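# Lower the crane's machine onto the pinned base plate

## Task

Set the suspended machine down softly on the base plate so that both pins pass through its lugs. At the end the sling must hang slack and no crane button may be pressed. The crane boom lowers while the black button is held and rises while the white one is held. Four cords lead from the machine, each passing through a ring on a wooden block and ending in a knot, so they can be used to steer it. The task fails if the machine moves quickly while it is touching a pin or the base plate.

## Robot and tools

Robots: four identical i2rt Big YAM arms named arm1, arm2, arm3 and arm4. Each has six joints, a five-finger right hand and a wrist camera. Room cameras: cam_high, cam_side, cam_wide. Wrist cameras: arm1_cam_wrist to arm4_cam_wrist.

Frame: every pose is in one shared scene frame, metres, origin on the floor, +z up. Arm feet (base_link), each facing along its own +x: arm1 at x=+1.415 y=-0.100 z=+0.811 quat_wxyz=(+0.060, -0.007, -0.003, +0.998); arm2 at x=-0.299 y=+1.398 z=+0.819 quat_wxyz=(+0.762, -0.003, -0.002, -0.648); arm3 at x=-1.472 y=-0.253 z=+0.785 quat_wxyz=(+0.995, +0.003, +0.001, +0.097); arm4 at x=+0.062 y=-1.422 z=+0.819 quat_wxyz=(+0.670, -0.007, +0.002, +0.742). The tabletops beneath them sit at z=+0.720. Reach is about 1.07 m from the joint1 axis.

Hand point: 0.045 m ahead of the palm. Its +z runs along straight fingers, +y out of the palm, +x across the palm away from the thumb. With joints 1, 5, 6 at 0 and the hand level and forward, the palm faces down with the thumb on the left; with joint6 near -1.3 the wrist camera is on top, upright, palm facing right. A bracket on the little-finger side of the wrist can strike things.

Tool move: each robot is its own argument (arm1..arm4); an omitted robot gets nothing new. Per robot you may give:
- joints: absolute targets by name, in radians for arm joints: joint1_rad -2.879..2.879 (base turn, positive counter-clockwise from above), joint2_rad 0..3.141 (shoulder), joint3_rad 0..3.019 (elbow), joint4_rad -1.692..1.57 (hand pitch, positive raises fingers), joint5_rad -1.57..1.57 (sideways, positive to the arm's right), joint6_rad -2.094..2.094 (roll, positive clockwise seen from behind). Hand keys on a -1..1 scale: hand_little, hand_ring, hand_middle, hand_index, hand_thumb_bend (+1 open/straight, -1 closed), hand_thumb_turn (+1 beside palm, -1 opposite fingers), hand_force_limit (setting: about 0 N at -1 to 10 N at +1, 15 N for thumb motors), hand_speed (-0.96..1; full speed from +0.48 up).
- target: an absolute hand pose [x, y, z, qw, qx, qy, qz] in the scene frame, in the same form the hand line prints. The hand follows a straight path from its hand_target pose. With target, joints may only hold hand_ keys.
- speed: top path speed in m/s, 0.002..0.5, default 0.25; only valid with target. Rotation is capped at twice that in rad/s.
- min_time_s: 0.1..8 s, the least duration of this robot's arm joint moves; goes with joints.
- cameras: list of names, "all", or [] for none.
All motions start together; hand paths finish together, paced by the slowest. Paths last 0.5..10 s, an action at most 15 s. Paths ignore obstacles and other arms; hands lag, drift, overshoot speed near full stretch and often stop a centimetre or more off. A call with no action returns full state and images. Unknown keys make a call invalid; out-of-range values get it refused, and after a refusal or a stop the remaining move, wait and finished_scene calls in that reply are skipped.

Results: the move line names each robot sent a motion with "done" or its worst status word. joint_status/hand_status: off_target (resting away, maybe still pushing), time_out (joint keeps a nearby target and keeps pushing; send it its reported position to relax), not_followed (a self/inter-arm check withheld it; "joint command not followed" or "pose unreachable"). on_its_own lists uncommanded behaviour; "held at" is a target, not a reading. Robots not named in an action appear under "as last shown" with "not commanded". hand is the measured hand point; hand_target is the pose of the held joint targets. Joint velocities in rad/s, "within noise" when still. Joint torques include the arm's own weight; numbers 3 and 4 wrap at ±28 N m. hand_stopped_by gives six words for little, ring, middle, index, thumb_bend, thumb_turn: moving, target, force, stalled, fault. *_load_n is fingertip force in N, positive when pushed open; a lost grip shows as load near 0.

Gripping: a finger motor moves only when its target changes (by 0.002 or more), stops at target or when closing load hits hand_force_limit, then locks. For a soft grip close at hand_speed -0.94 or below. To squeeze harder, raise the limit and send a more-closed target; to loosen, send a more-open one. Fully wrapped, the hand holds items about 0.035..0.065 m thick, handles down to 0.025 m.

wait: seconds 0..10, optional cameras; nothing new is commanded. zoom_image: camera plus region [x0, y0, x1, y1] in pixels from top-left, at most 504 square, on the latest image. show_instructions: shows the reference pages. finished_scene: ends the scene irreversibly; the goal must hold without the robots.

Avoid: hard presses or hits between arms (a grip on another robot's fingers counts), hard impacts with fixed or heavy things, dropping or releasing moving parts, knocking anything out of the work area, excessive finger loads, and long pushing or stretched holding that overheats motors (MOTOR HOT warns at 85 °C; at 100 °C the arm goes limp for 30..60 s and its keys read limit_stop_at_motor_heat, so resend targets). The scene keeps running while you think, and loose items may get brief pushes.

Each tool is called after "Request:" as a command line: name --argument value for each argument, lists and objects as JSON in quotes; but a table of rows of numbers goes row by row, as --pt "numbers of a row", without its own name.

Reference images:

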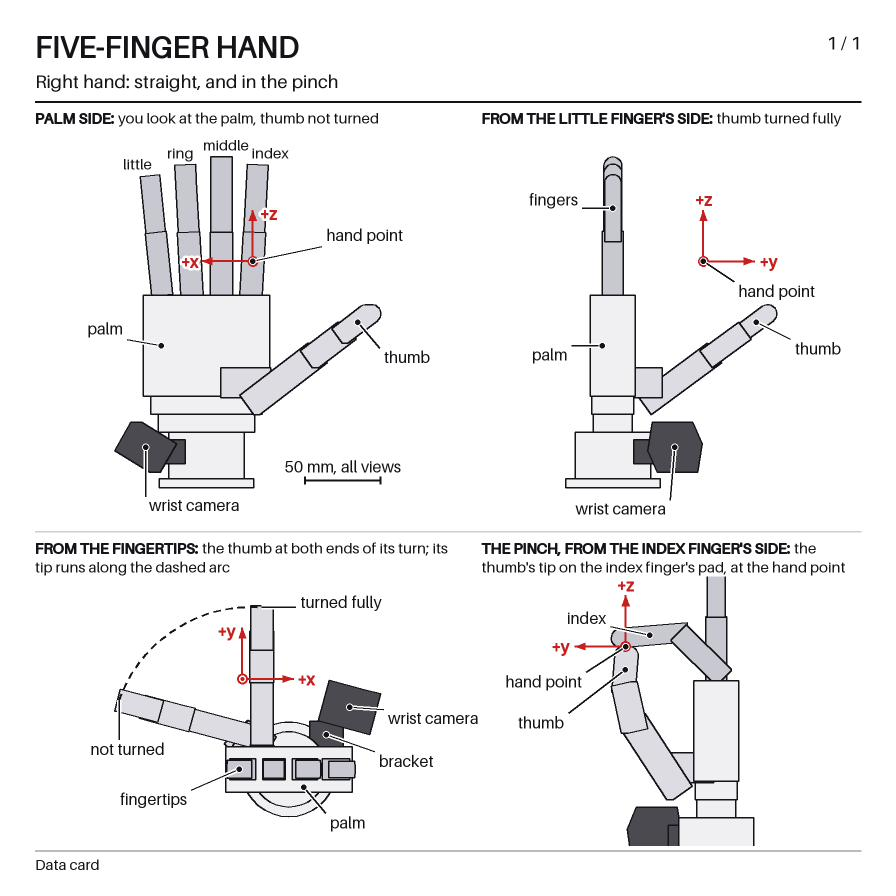

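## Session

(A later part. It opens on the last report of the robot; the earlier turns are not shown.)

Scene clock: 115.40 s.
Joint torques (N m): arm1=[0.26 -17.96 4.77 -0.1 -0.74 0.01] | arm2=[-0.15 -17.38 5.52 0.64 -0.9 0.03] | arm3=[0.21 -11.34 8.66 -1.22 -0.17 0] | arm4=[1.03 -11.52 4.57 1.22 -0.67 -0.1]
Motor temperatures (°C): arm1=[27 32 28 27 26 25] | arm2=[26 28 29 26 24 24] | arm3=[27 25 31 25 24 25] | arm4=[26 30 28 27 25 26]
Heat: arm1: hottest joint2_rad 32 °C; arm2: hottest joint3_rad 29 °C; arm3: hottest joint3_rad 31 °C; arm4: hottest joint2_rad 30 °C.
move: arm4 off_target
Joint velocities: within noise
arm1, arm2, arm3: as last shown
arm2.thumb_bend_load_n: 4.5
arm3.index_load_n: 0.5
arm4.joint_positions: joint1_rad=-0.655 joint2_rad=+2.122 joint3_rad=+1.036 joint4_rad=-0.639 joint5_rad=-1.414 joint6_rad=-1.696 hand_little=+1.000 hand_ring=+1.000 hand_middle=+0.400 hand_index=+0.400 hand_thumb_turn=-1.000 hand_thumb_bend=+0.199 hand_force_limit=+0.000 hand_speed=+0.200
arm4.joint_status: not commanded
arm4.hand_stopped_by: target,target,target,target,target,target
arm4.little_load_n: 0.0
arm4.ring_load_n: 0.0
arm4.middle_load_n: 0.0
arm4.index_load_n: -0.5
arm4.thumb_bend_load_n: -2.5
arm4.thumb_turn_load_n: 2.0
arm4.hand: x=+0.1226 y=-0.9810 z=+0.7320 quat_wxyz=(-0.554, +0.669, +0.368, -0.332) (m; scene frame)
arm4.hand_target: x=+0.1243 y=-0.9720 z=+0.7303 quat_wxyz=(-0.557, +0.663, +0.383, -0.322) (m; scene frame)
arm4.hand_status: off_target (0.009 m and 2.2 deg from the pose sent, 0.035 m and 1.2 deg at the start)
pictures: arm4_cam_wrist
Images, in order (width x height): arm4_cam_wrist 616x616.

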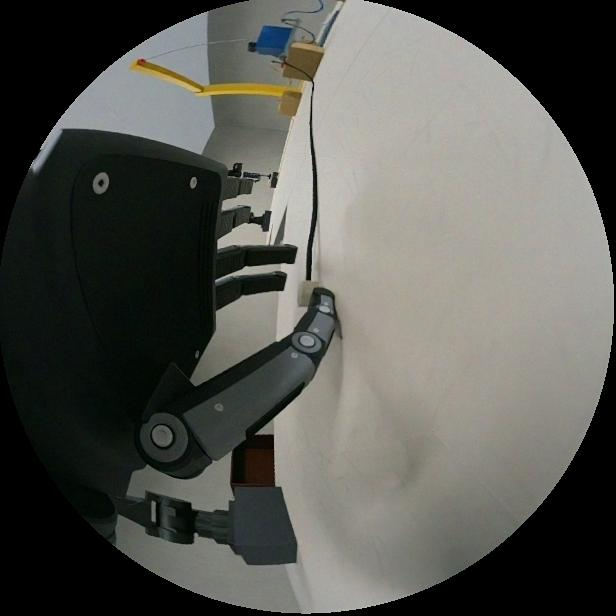

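Request:
move --arm4 '{"joints": {"hand_thumb_bend": 0.15, "hand_index": 0.2, "hand_middle": 0.2, "hand_speed": -0.8, "hand_force_limit": 0.0}}'

Request:
move --arm4 '{"joints": {"hand_index": -0.5, "hand_middle": -0.5, "hand_speed": -0.92, "hand_force_limit": 0.1}}' --cameras '["arm4_cam_wrist"]'

Request:
zoom_image --camera "arm4_cam_wrist" --region '[260, 240, 380, 360]'

Scene clock: 116.67 s.
Joint torques (N m): arm1=[0.38 -18.14 4.79 -0.06 -0.75 0.01] | arm2=[-0.15 -17.38 5.52 0.65 -0.91 0.03] | arm3=[0.21 -11.4 8.65 -1.24 -0.17 0] | arm4=[1.14 -11.52 4.56 0.69 -0.86 -0.11]
Motor temperatures (°C): arm1=[27 32 28 27 26 25] | arm2=[26 28 29 26 24 24] | arm3=[27 25 31 25 24 25] | arm4=[26 30 28 27 25 26]
Heat: arm1: hottest joint2_rad 32 °C; arm2: hottest joint3_rad 29 °C; arm3: hottest joint3_rad 31 °C; arm4: hottest joint2_rad 30 °C.
move: arm4 done
Joint velocities: within noise
arm1, arm2, arm3: as last shown
arm3.index_load_n: 0.0
arm4.joint_positions: joint1_rad=-0.654 joint2_rad=+2.122 joint3_rad=+1.036 joint4_rad=-0.626 joint5_rad=-1.409 joint6_rad=-1.696 hand_little=+1.000 hand_ring=+1.000 hand_middle=+0.200 hand_index=+0.200 hand_thumb_turn=-1.000 hand_thumb_bend=+0.150 hand_force_limit=+0.000 hand_speed=-0.800
arm4.joint_status: all done
arm4.hand_stopped_by: target,target,target,target,target,target
arm4.little_load_n: 0.0
arm4.ring_load_n: 0.0
arm4.middle_load_n: 0.5
arm4.index_load_n: 0.0
arm4.thumb_bend_load_n: 0.0
arm4.thumb_turn_load_n: 0.0
arm4.hand: x=+0.1238 y=-0.9796 z=+0.7305 quat_wxyz=(-0.555, +0.668, +0.373, -0.327) (m; scene frame)
arm4.hand_target: x=+0.1245 y=-0.9721 z=+0.7303 quat_wxyz=(-0.557, +0.663, +0.383, -0.322) (m; scene frame)
arm4.hand_status: not commanded
pictures: none

Scene clock: 119.63 s.
Joint torques (N m): arm1=[0.26 -17.85 4.81 0.02 -0.77 0.01] | arm2=[-0.09 -17.38 5.55 0.64 -0.91 0.03] | arm3=[0.21 -11.4 8.64 -1.22 -0.17 0] | arm4=[0.03 -11.93 4.62 0.73 -0.11 -0.1]
Motor temperatures (°C): arm1=[27 32 28 27 26 25] | arm2=[26 28 29 26 24 24] | arm3=[27 25 31 25 24 25] | arm4=[26 30 28 27 25 26]
Heat: arm1: hottest joint2_rad 32 °C; arm2: hottest joint3_rad 29 °C; arm3: hottest joint3_rad 31 °C; arm4: hottest joint2_rad 30 °C.
move: arm4 off_target
Joint velocities: within noise
arm1, arm2, arm3: as last shown
arm1.ring_load_n: -0.5
arm1.middle_load_n: 6.0
arm3.little_load_n: 0.5
arm4.joint_positions: joint1_rad=-0.643 joint2_rad=+2.122 joint3_rad=+1.036 joint4_rad=-0.626 joint5_rad=-1.427 joint6_rad=-1.696 hand_little=+1.000 hand_ring=+1.000 hand_middle=-0.089 hand_index=-0.089 hand_thumb_turn=-1.000 hand_thumb_bend=+0.151 hand_force_limit=+0.100 hand_speed=-0.920
arm4.joint_status: hand_middle off_target (ended at -0.089, target -0.500); hand_index off_target (ended at -0.089, target -0.500); the others done
arm4.hand_stopped_by: target,target,force,force,target,target
arm4.little_load_n: 0.0
arm4.ring_load_n: -0.5
arm4.middle_load_n: 5.5
arm4.index_load_n: 7.0
arm4.thumb_bend_load_n: 3.5
arm4.thumb_turn_load_n: 2.0
arm4.hand: x=+0.1177 y=-0.9777 z=+0.7336 quat_wxyz=(-0.559, +0.662, +0.373, -0.333) (m; scene frame)
arm4.hand_target: x=+0.1245 y=-0.9721 z=+0.7303 quat_wxyz=(-0.557, +0.663, +0.383, -0.322) (m; scene frame)
arm4.hand_status: not commanded
pictures: arm4_cam_wrist
Images, in order (width x height): arm4_cam_wrist 616x616.

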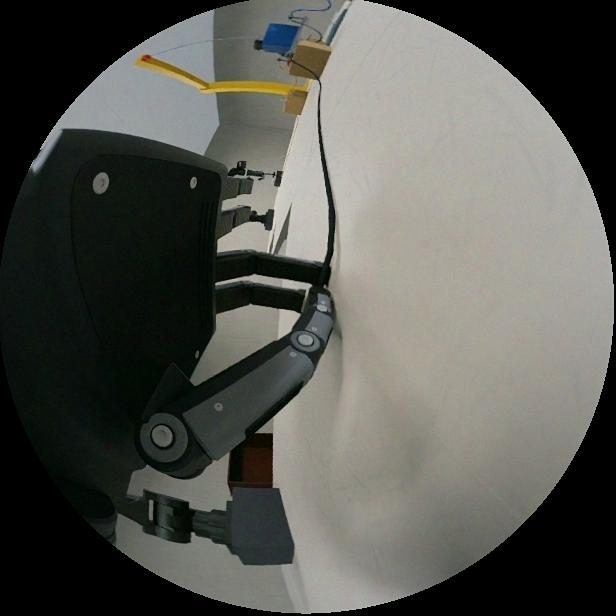

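Scaled by 4.200 from the camera's 616x616 image, which has a finer 880x880 frame.

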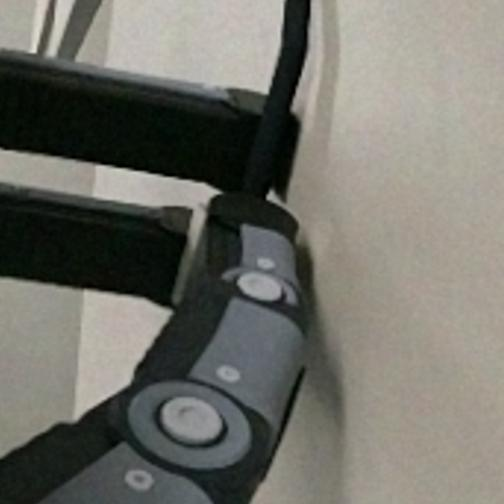

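Request:
move --arm4 '{"target": [0.118, -0.985, 0.790, 0.5567, -0.6634, -0.3830, 0.3214], "speed": 0.15}' --cameras '["cam_high", "cam_side", "arm4_cam_wrist"]'

Request:
zoom_image --camera "cam_high" --region '[220, 80, 480, 400]'

Request:
zoom_image --camera "cam_side" --region '[150, 180, 550, 430]'

Scene clock: 121.07 s.
Joint torques (N m): arm1=[-0.03 -18.08 4.74 -0.05 -0.74 0] | arm2=[-0.15 -17.44 5.53 0.65 -0.9 0.02] | arm3=[0.26 -11.28 8.65 -1.21 -0.17 0.01] | arm4=[-0.26 -11.52 3.95 0.05 -0.88 -0.21]
Motor temperatures (°C): arm1=[27 32 28 27 26 25] | arm2=[26 28 29 26 24 24] | arm3=[27 25 31 25 24 25] | arm4=[26 30 28 26 25 26]
Heat: arm1: hottest joint2_rad 32 °C; arm2: hottest joint3_rad 29 °C; arm3: hottest joint3_rad 31 °C; arm4: hottest joint2_rad 30 °C.
move: arm4 done
Joint velocities: within noise
arm1, arm2, arm3: as last shown
arm1.ring_load_n: 0.0
arm1.middle_load_n: 6.5
arm1.thumb_turn_load_n: 1.5
arm3.middle_load_n: 0.5
arm4.joint_positions: joint1_rad=-0.643 joint2_rad=+1.969 joint3_rad=+1.003 joint4_rad=-0.733 joint5_rad=-1.408 joint6_rad=-1.700 hand_little=+1.000 hand_ring=+1.000 hand_middle=-0.089 hand_index=-0.089 hand_thumb_turn=-1.000 hand_thumb_bend=+0.151 hand_force_limit=+0.100 hand_speed=-0.920
arm4.joint_status: not commanded
arm4.hand_stopped_by: target,target,force,force,target,target
arm4.little_load_n: 0.0
arm4.ring_load_n: 0.0
arm4.middle_load_n: 2.5
arm4.index_load_n: 7.0
arm4.thumb_bend_load_n: 3.5
arm4.thumb_turn_load_n: 2.5
arm4.hand: x=+0.1158 y=-0.9830 z=+0.7890 quat_wxyz=(-0.555, +0.664, +0.382, -0.325) (m; scene frame)
arm4.hand_target: x=+0.1180 y=-0.9850 z=+0.7900 quat_wxyz=(-0.557, +0.664, +0.383, -0.321) (m; scene frame)
arm4.hand_status: done (0.003 m and 0.5 deg from the pose sent, 0.057 m and 1.8 deg at the start)
pictures: arm4_cam_wrist, cam_high, cam_side
Images, in order (width x height): arm4_cam_wrist 616x616, cam_high 672x504, cam_side 672x504.

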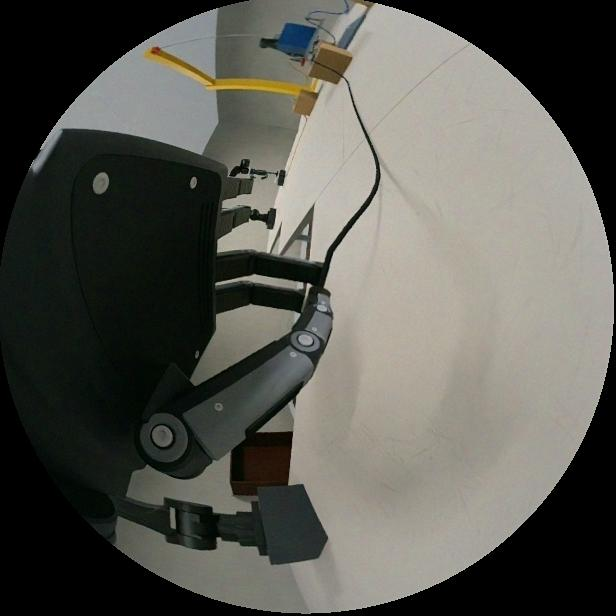

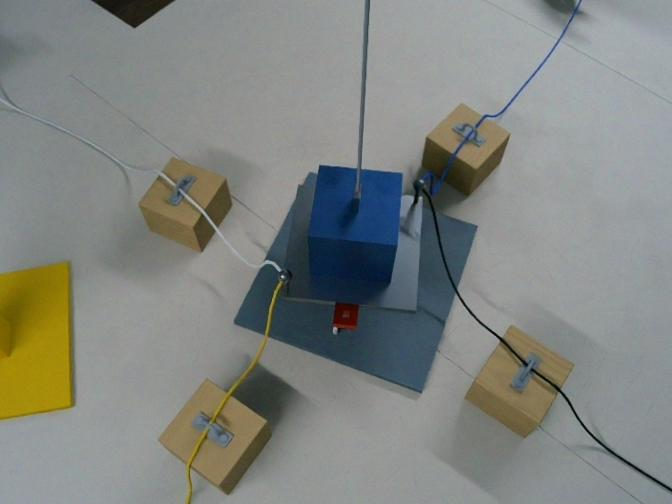

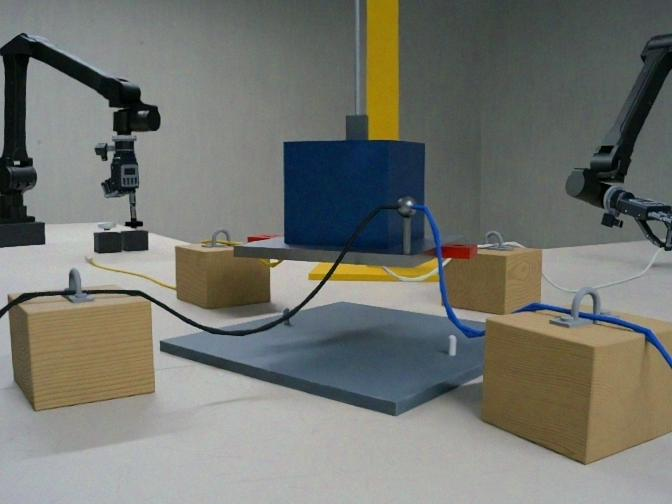

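Scaled by 1.575 from the camera's 672x504 image, which has a finer 960x720 frame.

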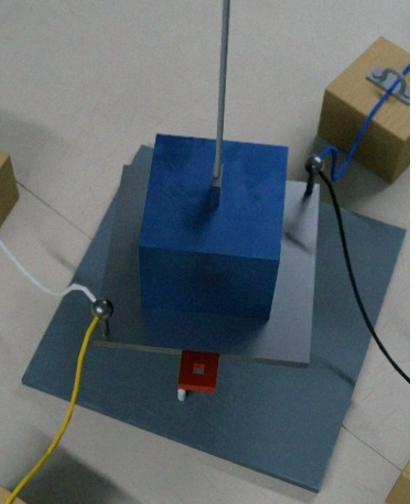

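Scaled by 1.260 from the camera's 672x504 image, which has a finer 960x720 frame.

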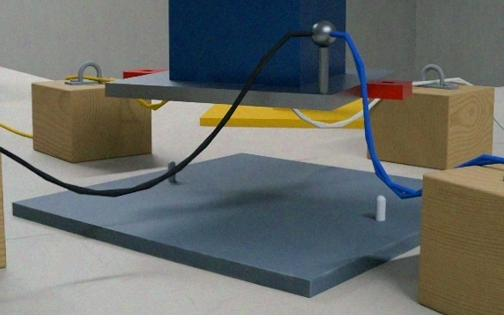

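Request:
move --arm1 '{"target": [0.985, 0.010, 0.80, -0.1933, 0.2304, 0.7306, -0.6130], "speed": 0.08}' --arm2 '{"target": [-0.175, 0.950, 0.80, 0.4217, -0.5026, 0.5781, -0.4851], "speed": 0.08}' --arm4 '{"target": [0.118, -1.035, 0.80, 0.5567, -0.6634, -0.3830, 0.3214], "speed": 0.08}' --cameras '["cam_high", "cam_side", "arm1_cam_wrist", "arm2_cam_wrist", "arm4_cam_wrist"]'

Scene clock: 125.53 s.
Joint torques (N m): arm1=[-0.09 -15.33 6.41 -0.57 -0.73 -0.17] | arm2=[-0.67 -16.32 5.65 0.4 -1.21 -0.15] | arm3=[0.21 -11.34 8.66 -1.21 -0.17 0] | arm4=[-0.38 -10.05 4.89 -0.49 -0.8 -0.29]
Motor temperatures (°C): arm1=[27 32 28 27 26 25] | arm2=[26 28 29 26 25 24] | arm3=[27 25 31 25 24 25] | arm4=[26 30 28 26 25 26]
Heat: arm1: hottest joint2_rad 32 °C; arm2: hottest joint3_rad 29 °C; arm3: hottest joint3_rad 31 °C; arm4: hottest joint2_rad 30 °C.
move: arm1 off_target; arm2 off_target; arm4 done
Joint velocities: within noise
arm1.joint_positions: joint1_rad=-0.541 joint2_rad=+1.966 joint3_rad=+1.041 joint4_rad=-0.977 joint5_rad=-1.399 joint6_rad=-1.883 hand_little=+1.000 hand_ring=+1.000 hand_middle=-0.037 hand_index=+0.100 hand_thumb_turn=-1.000 hand_thumb_bend=+0.150 hand_force_limit=+0.200 hand_speed=-0.900
arm1.joint_status: not commanded
arm1.hand_stopped_by: target,target,force,target,target,target
arm1.little_load_n: 0.0
arm1.ring_load_n: 0.0
arm1.middle_load_n: 6.5
arm1.index_load_n: 0.0
arm1.thumb_bend_load_n: 2.5
arm1.thumb_turn_load_n: 2.0
arm1.hand: x=+0.9938 y=-0.0001 z=+0.7947 quat_wxyz=(-0.181, +0.239, +0.728, -0.617) (m; scene frame)
arm1.hand_target: x=+0.9853 y=+0.0099 z=+0.8002 quat_wxyz=(-0.194, +0.231, +0.731, -0.613) (m; scene frame)
arm1.hand_status: off_target (0.014 m and 1.8 deg from the pose sent, 0.071 m and 0.3 deg at the start)
arm2.joint_positions: joint1_rad=-0.282 joint2_rad=+1.984 joint3_rad=+1.004 joint4_rad=-0.556 joint5_rad=-1.390 joint6_rad=-1.488 hand_little=+1.000 hand_ring=+1.000 hand_middle=-0.143 hand_index=-0.111 hand_thumb_turn=-1.000 hand_thumb_bend=+0.201 hand_force_limit=+0.000 hand_speed=-0.930
arm2.joint_status: not commanded
arm2.hand_stopped_by: target,target,force,force,target,target
arm2.little_load_n: 0.0
arm2.ring_load_n: 0.0
arm2.middle_load_n: 5.5
arm2.index_load_n: 6.0
arm2.thumb_bend_load_n: 4.5
arm2.thumb_turn_load_n: 5.5
arm2.hand: x=-0.1710 y=+0.9605 z=+0.7879 quat_wxyz=(-0.433, +0.495, -0.587, +0.473) (m; scene frame)
arm2.hand_target: x=-0.1749 y=+0.9502 z=+0.8000 quat_wxyz=(-0.421, +0.503, -0.578, +0.485) (m; scene frame)
arm2.hand_status: off_target (0.017 m and 2.3 deg from the pose sent, 0.056 m and 0.2 deg at the start)
arm3: as last shown
arm3.little_load_n: 0.0
arm3.middle_load_n: 0.0
arm4.joint_positions: joint1_rad=-0.709 joint2_rad=+1.934 joint3_rad=+0.929 joint4_rad=-1.070 joint5_rad=-1.386 joint6_rad=-2.066 hand_little=+1.000 hand_ring=+1.000 hand_middle=-0.089 hand_index=-0.089 hand_thumb_turn=-1.000 hand_thumb_bend=+0.151 hand_force_limit=+0.100 hand_speed=-0.920
arm4.joint_status: not commanded
arm4.hand_stopped_by: target,target,force,force,target,target
arm4.little_load_n: 0.0
arm4.ring_load_n: 0.0
arm4.middle_load_n: 2.5
arm4.index_load_n: 7.0
arm4.thumb_bend_load_n: 3.5
arm4.thumb_turn_load_n: 2.5
arm4.hand: x=+0.1107 y=-1.0409 z=+0.7977 quat_wxyz=(-0.552, +0.666, +0.378, -0.330) (m; scene frame)
arm4.hand_target: x=+0.1180 y=-1.0351 z=+0.8000 quat_wxyz=(-0.557, +0.664, +0.383, -0.321) (m; scene frame)
arm4.hand_status: done (0.010 m and 1.3 deg from the pose sent, 0.053 m and 0.5 deg at the start)
pictures: arm1_cam_wrist, arm2_cam_wrist, arm4_cam_wrist, cam_high, cam_side
Images, in order (width x height): arm1_cam_wrist 616x616, arm2_cam_wrist 616x616, arm4_cam_wrist 616x616, cam_high 672x504, cam_side 672x504.

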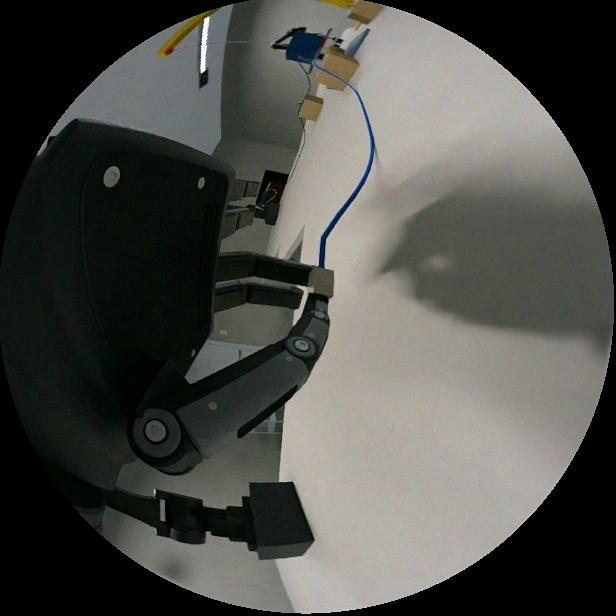

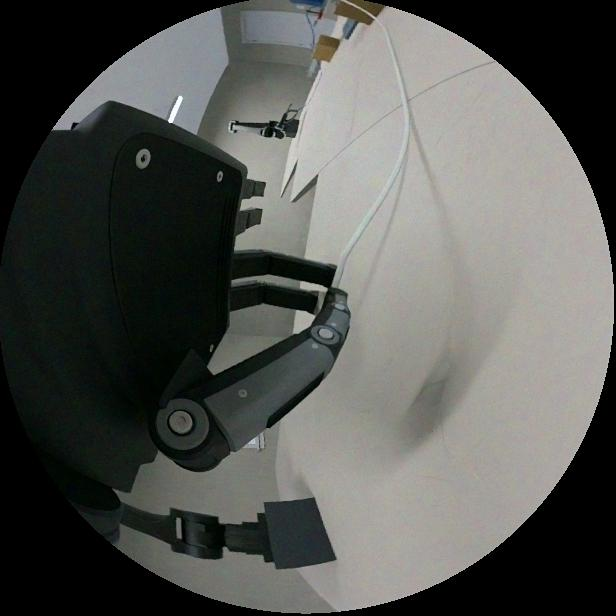

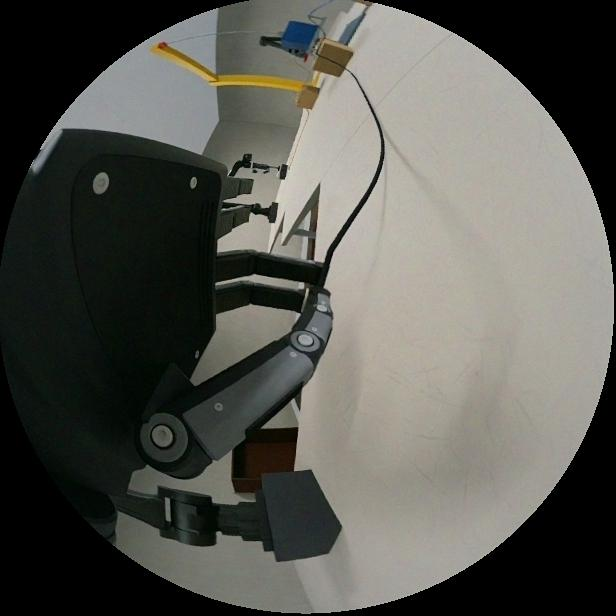

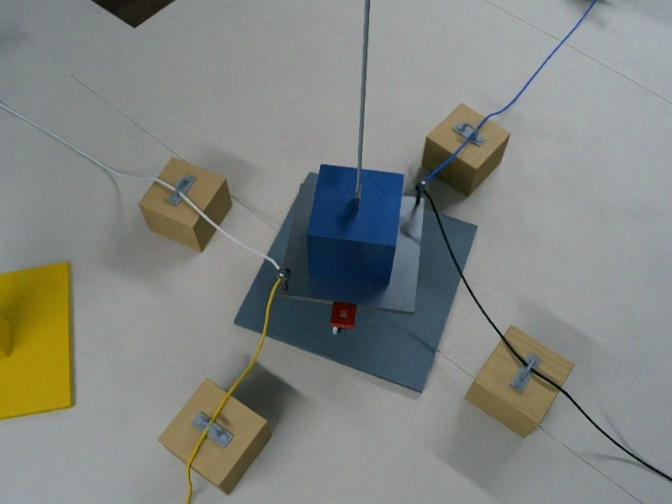

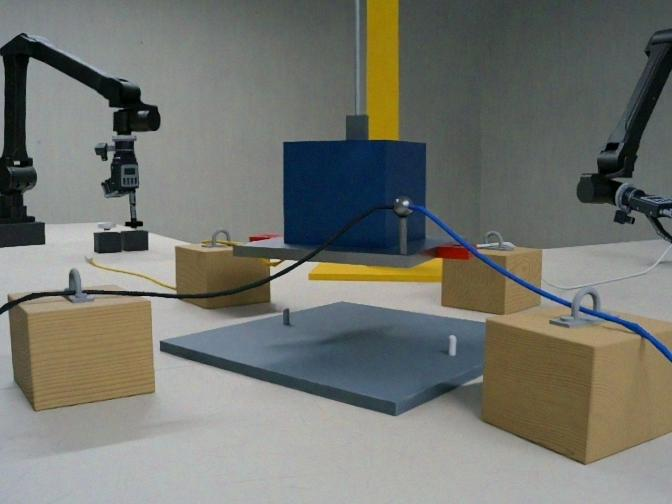

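Request:
move --arm3 '{"target": [-1.158, -0.012, 0.836, 0, -0.8988, 0.4384, 0], "speed": 0.1}'

Request:
wait --seconds 5 --cameras '["cam_high", "cam_side"]'

Scene clock: 127.63 s.
Joint torques (N m): arm1=[-0.09 -15.21 6.37 -0.58 -0.74 -0.17] | arm2=[-0.62 -16.26 5.64 0.39 -1.21 -0.15] | arm3=[0.21 -9.35 5.63 1.18 -0.17 0.04] | arm4=[-0.5 -9.93 4.94 -0.44 -0.79 -0.24]
Motor temperatures (°C): arm1=[27 32 28 27 26 25] | arm2=[26 28 29 26 25 24] | arm3=[27 25 31 25 24 25] | arm4=[26 30 28 26 25 26]
Heat: arm1: hottest joint2_rad 32 °C; arm2: hottest joint3_rad 29 °C; arm3: hottest joint3_rad 31 °C; arm4: hottest joint2_rad 30 °C.
move: arm3 off_target
Joint velocities: within noise
arm1, arm2, arm4: as last shown
arm1.thumb_turn_load_n: 1.5
arm2.joint_positions: joint1_rad=-0.282 joint2_rad=+1.984 joint3_rad=+1.004 joint4_rad=-0.556 joint5_rad=-1.390 joint6_rad=-1.489 hand_little=+1.000 hand_ring=+1.000 hand_middle=-0.143 hand_index=-0.111 hand_thumb_turn=-1.000 hand_thumb_bend=+0.201 hand_force_limit=+0.000 hand_speed=-0.930
arm2.middle_load_n: 6.0
arm2.hand: x=-0.1711 y=+0.9605 z=+0.7879 quat_wxyz=(-0.433, +0.495, -0.587, +0.473) (m; scene frame)
arm2.hand_target: x=-0.1749 y=+0.9501 z=+0.8000 quat_wxyz=(-0.421, +0.503, -0.578, +0.485) (m; scene frame)
arm3.joint_positions: joint1_rad=+0.405 joint2_rad=+1.617 joint3_rad=+1.179 joint4_rad=-1.115 joint5_rad=+0.007 joint6_rad=-0.072 hand_little=-1.000 hand_ring=-1.000 hand_middle=-1.000 hand_index=+0.999 hand_thumb_turn=+1.000 hand_thumb_bend=+1.000 hand_force_limit=+0.000 hand_speed=+0.200
arm3.joint_status: not commanded
arm3.hand_stopped_by: target,target,target,target,target,target
arm3.little_load_n: 0.0
arm3.ring_load_n: 0.0
arm3.middle_load_n: 0.0
arm3.index_load_n: -5.5
arm3.thumb_bend_load_n: 0.0
arm3.thumb_turn_load_n: 0.0
arm3.hand: x=-1.1588 y=-0.0103 z=+0.8601 quat_wxyz=(-0.008, +0.900, -0.435, +0.005) (m; scene frame)
arm3.hand_target: x=-1.1590 y=-0.0127 z=+0.8370 quat_wxyz=(+0.000, +0.899, -0.438, +0.000) (m; scene frame)
arm3.hand_status: off_target (0.024 m and 1.2 deg from the pose sent, 0.030 m and 0.8 deg at the start)
pictures: none

Scene clock: 132.63 s.
Joint torques (N m): arm1=[-0.03 -15.03 6.41 -0.54 -0.73 -0.15] | arm2=[-0.67 -16.26 5.65 0.38 -1.21 -0.15] | arm3=[0.15 -9.41 5.59 1.17 -0.17 0.04] | arm4=[-0.38 -10.11 4.93 -0.53 -0.79 -0.23]
Motor temperatures (°C): arm1=[27 32 28 27 26 25] | arm2=[26 28 29 26 25 24] | arm3=[27 25 31 25 24 25] | arm4=[26 30 28 26 25 26]
Heat: arm1: hottest joint2_rad 32 °C; arm2: hottest joint3_rad 29 °C; arm3: hottest joint3_rad 31 °C; arm4: hottest joint2_rad 30 °C.
Joint velocities: within noise
arm1.joint_positions: joint1_rad=-0.541 joint2_rad=+1.966 joint3_rad=+1.041 joint4_rad=-0.977 joint5_rad=-1.399 joint6_rad=-1.883 hand_little=+1.000 hand_ring=+1.000 hand_middle=-0.037 hand_index=+0.100 hand_thumb_turn=-1.000 hand_thumb_bend=+0.150 hand_force_limit=+0.200 hand_speed=-0.900
arm1.joint_status: not commanded
arm1.hand_stopped_by: target,target,force,target,target,target
arm1.little_load_n: 0.0
arm1.ring_load_n: 0.0
arm1.middle_load_n: 6.5
arm1.index_load_n: 0.0
arm1.thumb_bend_load_n: 2.5
arm1.thumb_turn_load_n: 1.5
arm1.hand: x=+0.9938 y=-0.0001 z=+0.7947 quat_wxyz=(-0.181, +0.239, +0.728, -0.617) (m; scene frame)
arm1.hand_target: x=+0.9853 y=+0.0099 z=+0.8002 quat_wxyz=(-0.194, +0.231, +0.731, -0.613) (m; scene frame)
arm1.hand_status: not commanded
arm2.joint_positions: joint1_rad=-0.282 joint2_rad=+1.984 joint3_rad=+1.004 joint4_rad=-0.556 joint5_rad=-1.390 joint6_rad=-1.489 hand_little=+1.000 hand_ring=+1.000 hand_middle=-0.143 hand_index=-0.111 hand_thumb_turn=-1.000 hand_thumb_bend=+0.201 hand_force_limit=+0.000 hand_speed=-0.930
arm2.joint_status: not commanded
arm2.hand_stopped_by: target,target,force,force,target,target
arm2.little_load_n: 0.0
arm2.ring_load_n: 0.0
arm2.middle_load_n: 5.5
arm2.index_load_n: 6.0
arm2.thumb_bend_load_n: 4.5
arm2.thumb_turn_load_n: 5.5
arm2.hand: x=-0.1711 y=+0.9605 z=+0.7879 quat_wxyz=(-0.433, +0.495, -0.587, +0.473) (m; scene frame)
arm2.hand_target: x=-0.1749 y=+0.9501 z=+0.8000 quat_wxyz=(-0.421, +0.503, -0.578, +0.485) (m; scene frame)
arm2.hand_status: not commanded
arm3.joint_positions: joint1_rad=+0.405 joint2_rad=+1.617 joint3_rad=+1.179 joint4_rad=-1.115 joint5_rad=+0.007 joint6_rad=-0.072 hand_little=-1.000 hand_ring=-1.000 hand_middle=-1.000 hand_index=+0.999 hand_thumb_turn=+1.000 hand_thumb_bend=+1.000 hand_force_limit=+0.000 hand_speed=+0.200
arm3.joint_status: not commanded
arm3.hand_stopped_by: target,target,target,target,target,target
arm3.little_load_n: 0.0
arm3.ring_load_n: 0.0
arm3.middle_load_n: 0.0
arm3.index_load_n: -5.5
arm3.thumb_bend_load_n: -0.5
arm3.thumb_turn_load_n: 0.5
arm3.hand: x=-1.1588 y=-0.0103 z=+0.8601 quat_wxyz=(-0.008, +0.900, -0.435, +0.005) (m; scene frame)
arm3.hand_target: x=-1.1590 y=-0.0127 z=+0.8370 quat_wxyz=(+0.000, +0.899, -0.438, +0.000) (m; scene frame)
arm3.hand_status: off_target (0.024 m and 1.2 deg from the pose sent, 0.030 m and 0.8 deg at the start)
arm4.joint_positions: joint1_rad=-0.709 joint2_rad=+1.934 joint3_rad=+0.929 joint4_rad=-1.070 joint5_rad=-1.386 joint6_rad=-2.066 hand_little=+1.000 hand_ring=+1.000 hand_middle=-0.089 hand_index=-0.089 hand_thumb_turn=-1.000 hand_thumb_bend=+0.151 hand_force_limit=+0.100 hand_speed=-0.920
arm4.joint_status: not commanded
arm4.hand_stopped_by: target,target,force,force,target,target
arm4.little_load_n: 0.0
arm4.ring_load_n: -0.5
arm4.middle_load_n: 2.5
arm4.index_load_n: 7.0
arm4.thumb_bend_load_n: 3.5
arm4.thumb_turn_load_n: 2.5
arm4.hand: x=+0.1107 y=-1.0409 z=+0.7977 quat_wxyz=(-0.552, +0.666, +0.378, -0.330) (m; scene frame)
arm4.hand_target: x=+0.1180 y=-1.0351 z=+0.8000 quat_wxyz=(-0.557, +0.664, +0.383, -0.321) (m; scene frame)
arm4.hand_status: not commanded
wait: 5.00 s; at rest by 0.27 s
pictures: cam_high, cam_side
Images, in order (width x height): cam_high 672x504, cam_side 672x504.

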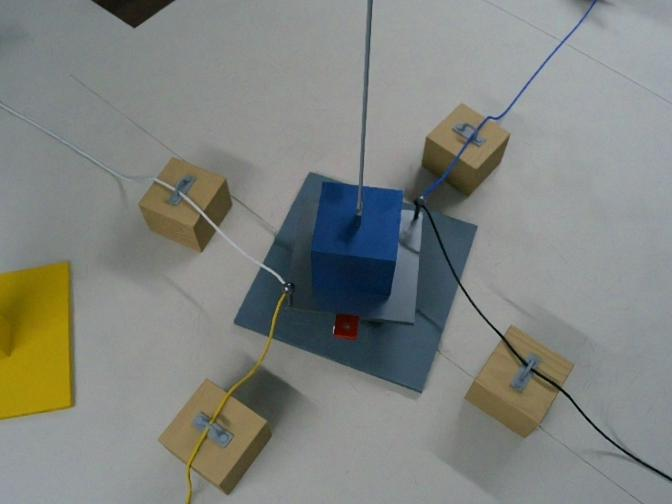

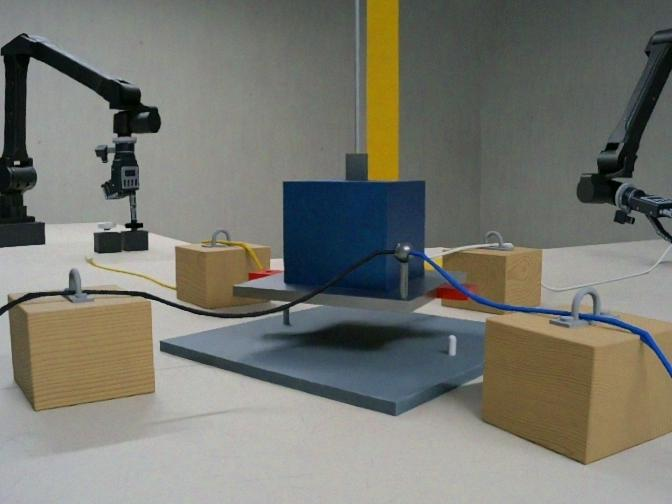

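Request:
move --arm3 '{"target": [-1.158, -0.012, 0.868, 0, -0.8988, 0.4384, 0], "speed": 0.15}' --cameras '["cam_high", "cam_side"]'

Scene clock: 135.80 s.
Joint torques (N m): arm1=[-0.21 -15.33 6.45 -0.49 -0.72 -0.15] | arm2=[-0.67 -16.26 5.64 0.39 -1.21 -0.15] | arm3=[0.26 -11.22 8.92 -1.37 -0.17 0.05] | arm4=[-0.44 -10.05 4.93 -0.47 -0.79 -0.24]
Motor temperatures (°C): arm1=[27 32 28 27 26 25] | arm2=[26 28 29 26 25 24] | arm3=[27 25 31 25 24 25] | arm4=[26 30 28 26 25 26]
Heat: arm1: hottest joint2_rad 32 °C; arm2: hottest joint3_rad 29 °C; arm3: hottest joint3_rad 31 °C; arm4: hottest joint2_rad 30 °C.
move: arm3 done
Joint velocities: within noise
arm1, arm2, arm4: as last shown
arm1.thumb_turn_load_n: 2.0
arm2.middle_load_n: 6.0
arm3.joint_positions: joint1_rad=+0.405 joint2_rad=+1.607 joint3_rad=+1.179 joint4_rad=-1.128 joint5_rad=+0.007 joint6_rad=-0.072 hand_little=-1.000 hand_ring=-1.000 hand_middle=-1.000 hand_index=+1.000 hand_thumb_turn=+1.000 hand_thumb_bend=+1.000 hand_force_limit=+0.000 hand_speed=+0.200
arm3.joint_status: not commanded
arm3.hand_stopped_by: target,target,target,target,target,target
arm3.little_load_n: 0.0
arm3.ring_load_n: 0.0
arm3.middle_load_n: 0.0
arm3.index_load_n: 0.5
arm3.thumb_bend_load_n: 0.0
arm3.thumb_turn_load_n: 0.0
arm3.hand: x=-1.1611 y=-0.0119 z=+0.8647 quat_wxyz=(-0.007, +0.900, -0.435, +0.005) (m; scene frame)
arm3.hand_target: x=-1.1580 y=-0.0120 z=+0.8680 quat_wxyz=(+0.000, +0.899, -0.438, +0.000) (m; scene frame)
arm3.hand_status: done (0.005 m and 1.0 deg from the pose sent, 0.008 m and 1.2 deg at the start)
arm4.ring_load_n: 0.0
arm4.index_load_n: 6.5
pictures: cam_high, cam_side
Images, in order (width x height): cam_high 672x504, cam_side 672x504.

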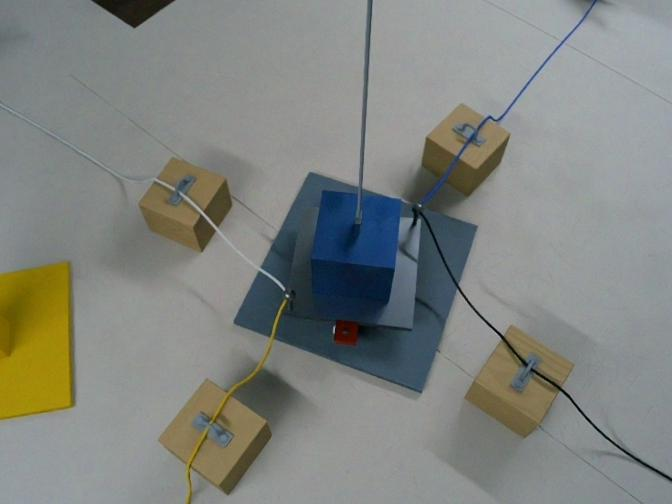

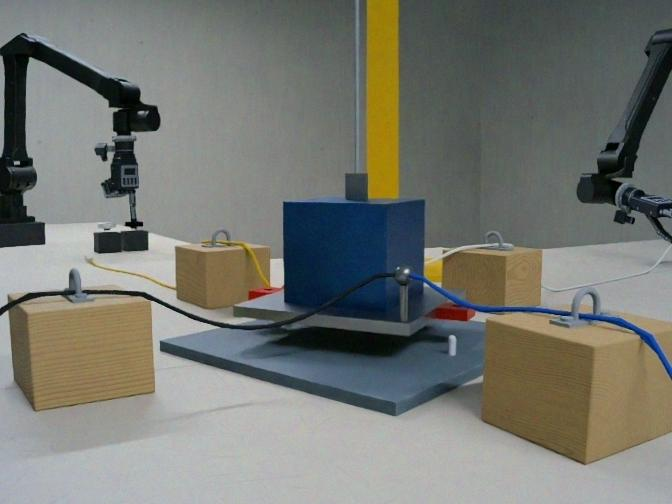

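Request:
zoom_image --camera "cam_high" --region '[220, 160, 490, 400]'

Request:
zoom_image --camera "cam_side" --region '[150, 230, 510, 430]'

Scaled by 1.867 from the camera's 672x504 image, which has a finer 960x720 frame.

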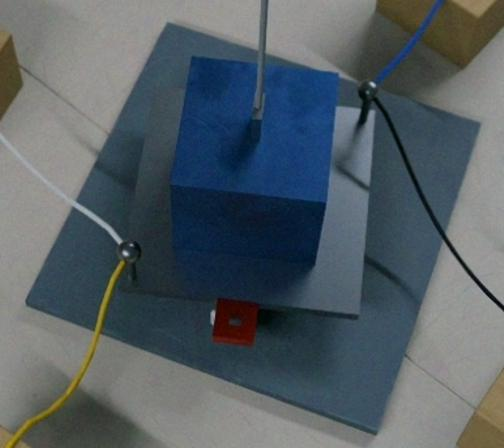

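Scaled by 1.400 from the camera's 672x504 image, which has a finer 960x720 frame.

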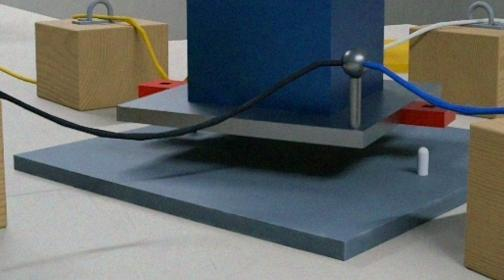

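Request:
move --arm2 '{"target": [-0.182, 0.985, 0.80, 0.3492, -0.4987, 0.6499, -0.4551], "speed": 0.06}' --arm4 '{"target": [0.122, -1.075, 0.80, 0.5198, -0.7424, -0.3462, 0.2424], "speed": 0.06}' --cameras '["cam_high", "cam_side", "cam_wide"]'

Scene clock: 142.17 s.
Joint torques (N m): arm1=[0.03 -15.27 6.39 -0.58 -0.71 -0.16] | arm2=[0.32 -13.98 4.81 1.68 -0.76 0.08] | arm3=[0.21 -11.28 8.91 -1.39 -0.17 0.04] | arm4=[-0.62 -8.94 3.66 1.06 -0.8 0.15]
Motor temperatures (°C): arm1=[27 31 28 27 26 25] | arm2=[26 28 29 26 25 24] | arm3=[27 25 30 25 24 25] | arm4=[26 30 28 26 25 25]
Heat: arm1: hottest joint2_rad 31 °C; arm2: hottest joint3_rad 29 °C; arm3: hottest joint3_rad 30 °C; arm4: hottest joint2_rad 30 °C.
move: arm2 off_target; arm4 done
Joint velocities: within noise
arm1, arm3: as last shown
arm1.thumb_turn_load_n: 1.5
arm2.joint_positions: joint1_rad=-0.282 joint2_rad=+1.797 joint3_rad=+0.793 joint4_rad=-0.231 joint5_rad=-1.196 joint6_rad=-1.178 hand_little=+1.000 hand_ring=+1.000 hand_middle=-0.143 hand_index=-0.111 hand_thumb_turn=-1.000 hand_thumb_bend=+0.201 hand_force_limit=+0.000 hand_speed=-0.930
arm2.joint_status: not commanded
arm2.hand_stopped_by: target,target,force,force,target,target
arm2.little_load_n: 0.0
arm2.ring_load_n: 0.0
arm2.middle_load_n: 5.5
arm2.index_load_n: 6.0
arm2.thumb_bend_load_n: 4.5
arm2.thumb_turn_load_n: 5.5
arm2.hand: x=-0.1836 y=+0.9905 z=+0.7907 quat_wxyz=(-0.357, +0.493, -0.655, +0.448) (m; scene frame)
arm2.hand_target: x=-0.1820 y=+0.9851 z=+0.8000 quat_wxyz=(-0.349, +0.499, -0.650, +0.455) (m; scene frame)
arm2.hand_status: off_target (0.011 m and 1.5 deg from the pose sent, 0.029 m and 12.2 deg at the start)
arm4.joint_positions: joint1_rad=-0.747 joint2_rad=+1.675 joint3_rad=+0.657 joint4_rad=-0.447 joint5_rad=-1.234 joint6_rad=-1.457 hand_little=+1.000 hand_ring=+1.000 hand_middle=-0.089 hand_index=-0.089 hand_thumb_turn=-1.000 hand_thumb_bend=+0.151 hand_force_limit=+0.100 hand_speed=-0.920
arm4.joint_status: not commanded
arm4.hand_stopped_by: target,target,force,force,target,target
arm4.little_load_n: 0.0
arm4.ring_load_n: 0.0
arm4.middle_load_n: 2.5
arm4.index_load_n: 7.0
arm4.thumb_bend_load_n: 3.5
arm4.thumb_turn_load_n: 2.5
arm4.hand: x=+0.1190 y=-1.0742 z=+0.7960 quat_wxyz=(-0.517, +0.740, +0.350, -0.249) (m; scene frame)
arm4.hand_target: x=+0.1219 y=-1.0750 z=+0.7999 quat_wxyz=(-0.520, +0.742, +0.346, -0.243) (m; scene frame)
arm4.hand_status: done (0.005 m and 0.9 deg from the pose sent, 0.036 m and 14.3 deg at the start)
pictures: cam_high, cam_side, cam_wide
Images, in order (width x height): cam_high 672x504, cam_side 672x504, cam_wide 672x504.

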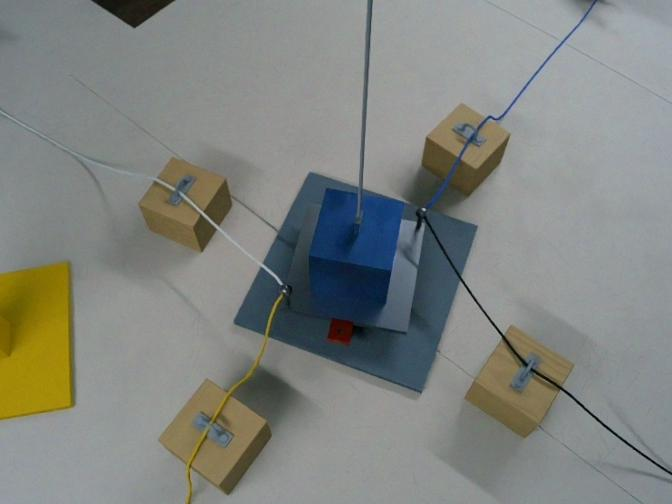

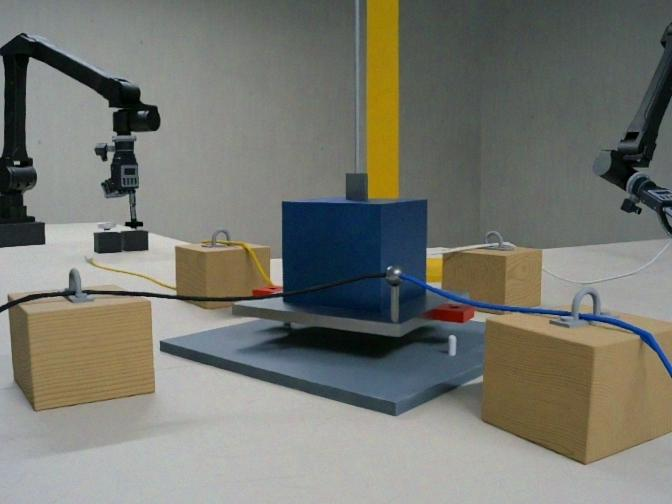

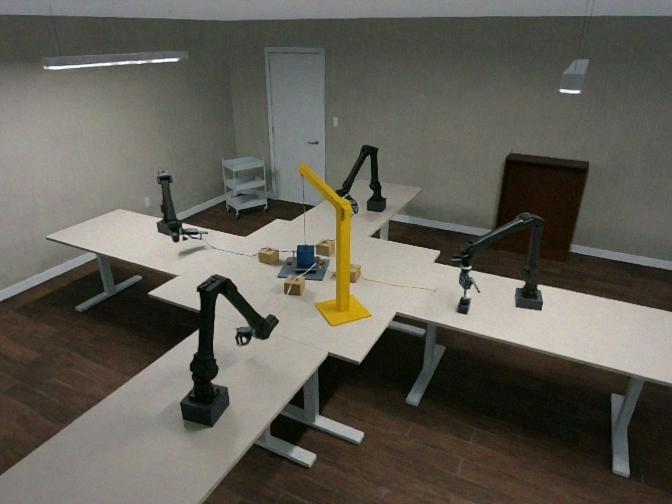

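Request:
move --arm2 '{"target": [-0.188, 1.018, 0.80, 0.3492, -0.4987, 0.6499, -0.4551], "speed": 0.06}' --arm4 '{"target": [0.123, -1.095, 0.80, 0.5198, -0.7424, -0.3462, 0.2424], "speed": 0.06}' --cameras '["cam_high", "cam_side"]'

Request:
zoom_image --camera "cam_high" --region '[220, 160, 490, 400]'

Request:
zoom_image --camera "cam_side" --region '[220, 230, 500, 420]'

Scene clock: 144.03 s.
Joint torques (N m): arm1=[-0.32 -15.27 6.42 -0.51 -0.72 -0.16] | arm2=[-0.67 -12.63 4.7 0.75 -1.12 -0.14] | arm3=[0.26 -11.34 8.91 -1.4 -0.17 0.05] | arm4=[-0.44 -8.59 3.78 0.29 -0.92 -0.25]
Motor temperatures (°C): arm1=[27 31 28 27 26 25] | arm2=[26 28 29 26 25 24] | arm3=[27 25 30 25 24 25] | arm4=[26 30 28 26 25 25]
Heat: arm1: hottest joint2_rad 31 °C; arm2: hottest joint3_rad 29 °C; arm3: hottest joint3_rad 30 °C; arm4: hottest joint2_rad 30 °C.
move: arm2 done; arm4 done
Joint velocities: within noise
arm1, arm3: as last shown
arm1.thumb_turn_load_n: 2.0
arm2.joint_positions: joint1_rad=-0.296 joint2_rad=+1.741 joint3_rad=+0.712 joint4_rad=-0.244 joint5_rad=-1.197 joint6_rad=-1.218 hand_little=+1.000 hand_ring=+1.000 hand_middle=-0.143 hand_index=-0.111 hand_thumb_turn=-1.000 hand_thumb_bend=+0.201 hand_force_limit=+0.000 hand_speed=-0.930
arm2.joint_status: not commanded
arm2.hand_stopped_by: target,target,force,force,target,target
arm2.little_load_n: 0.0
arm2.ring_load_n: -0.5
arm2.middle_load_n: 6.0
arm2.index_load_n: 6.0
arm2.thumb_bend_load_n: 4.5
arm2.thumb_turn_load_n: 5.5
arm2.hand: x=-0.1852 y=+1.0223 z=+0.7918 quat_wxyz=(-0.356, +0.494, -0.656, +0.446) (m; scene frame)
arm2.hand_target: x=-0.1879 y=+1.0181 z=+0.7998 quat_wxyz=(-0.349, +0.499, -0.650, +0.455) (m; scene frame)
arm2.hand_status: done (0.010 m and 1.6 deg from the pose sent, 0.029 m and 1.5 deg at the start)
arm3.little_load_n: 0.5
arm4.joint_positions: joint1_rad=-0.789 joint2_rad=+1.659 joint3_rad=+0.634 joint4_rad=-0.535 joint5_rad=-1.234 joint6_rad=-1.544 hand_little=+1.000 hand_ring=+1.000 hand_middle=-0.089 hand_index=-0.089 hand_thumb_turn=-1.000 hand_thumb_bend=+0.151 hand_force_limit=+0.100 hand_speed=-0.920
arm4.joint_status: not commanded
arm4.hand_stopped_by: target,target,force,force,target,target
arm4.little_load_n: 0.0
arm4.ring_load_n: -0.5
arm4.middle_load_n: 2.5
arm4.index_load_n: 6.5
arm4.thumb_bend_load_n: 3.5
arm4.thumb_turn_load_n: 2.5
arm4.hand: x=+0.1206 y=-1.0941 z=+0.7961 quat_wxyz=(-0.516, +0.745, +0.342, -0.250) (m; scene frame)
arm4.hand_target: x=+0.1229 y=-1.0950 z=+0.7999 quat_wxyz=(-0.520, +0.743, +0.346, -0.242) (m; scene frame)
arm4.hand_status: done (0.005 m and 1.1 deg from the pose sent, 0.022 m and 0.9 deg at the start)
pictures: cam_high, cam_side
Images, in order (width x height): cam_high 672x504, cam_side 672x504.

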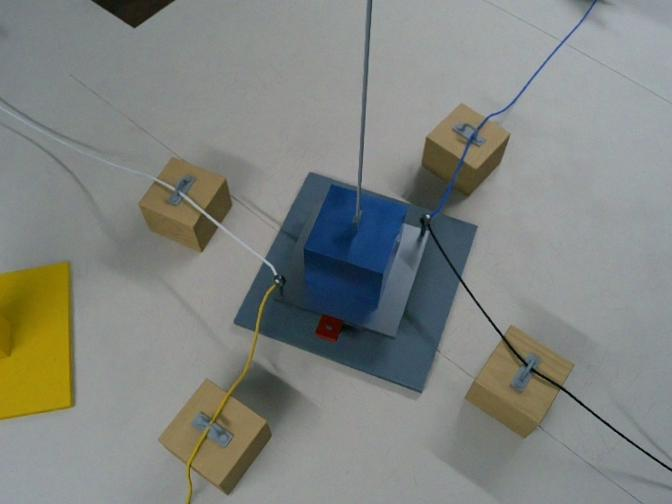

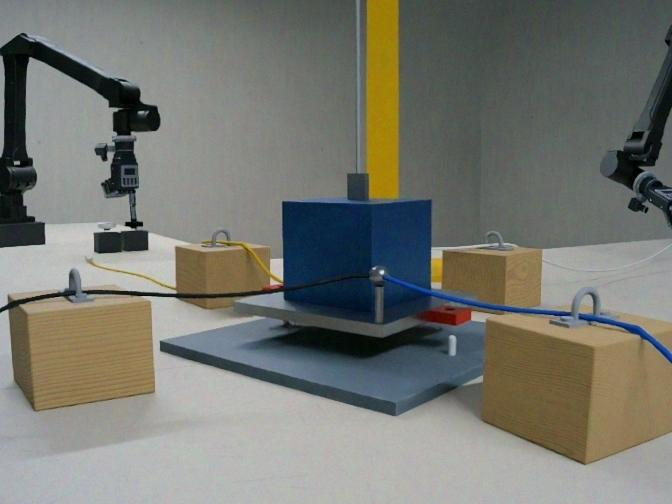

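Scaled by 1.867 from the camera's 672x504 image, which has a finer 960x720 frame.

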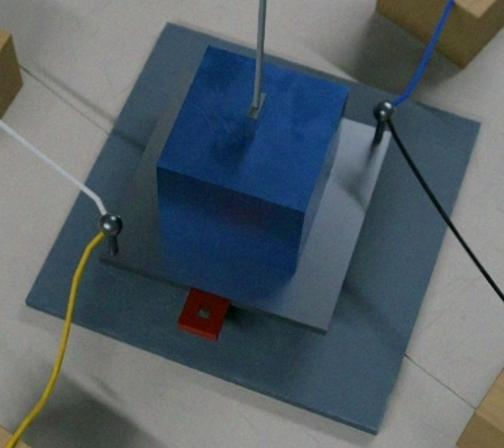

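Scaled by 1.800 from the camera's 672x504 image, which has a finer 960x720 frame.

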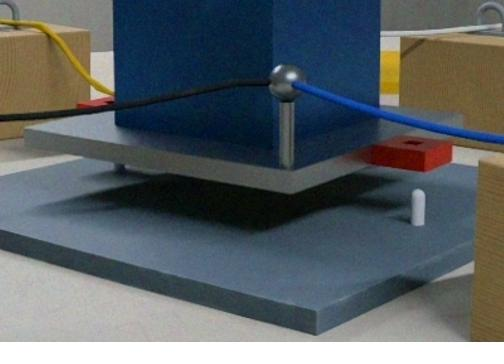

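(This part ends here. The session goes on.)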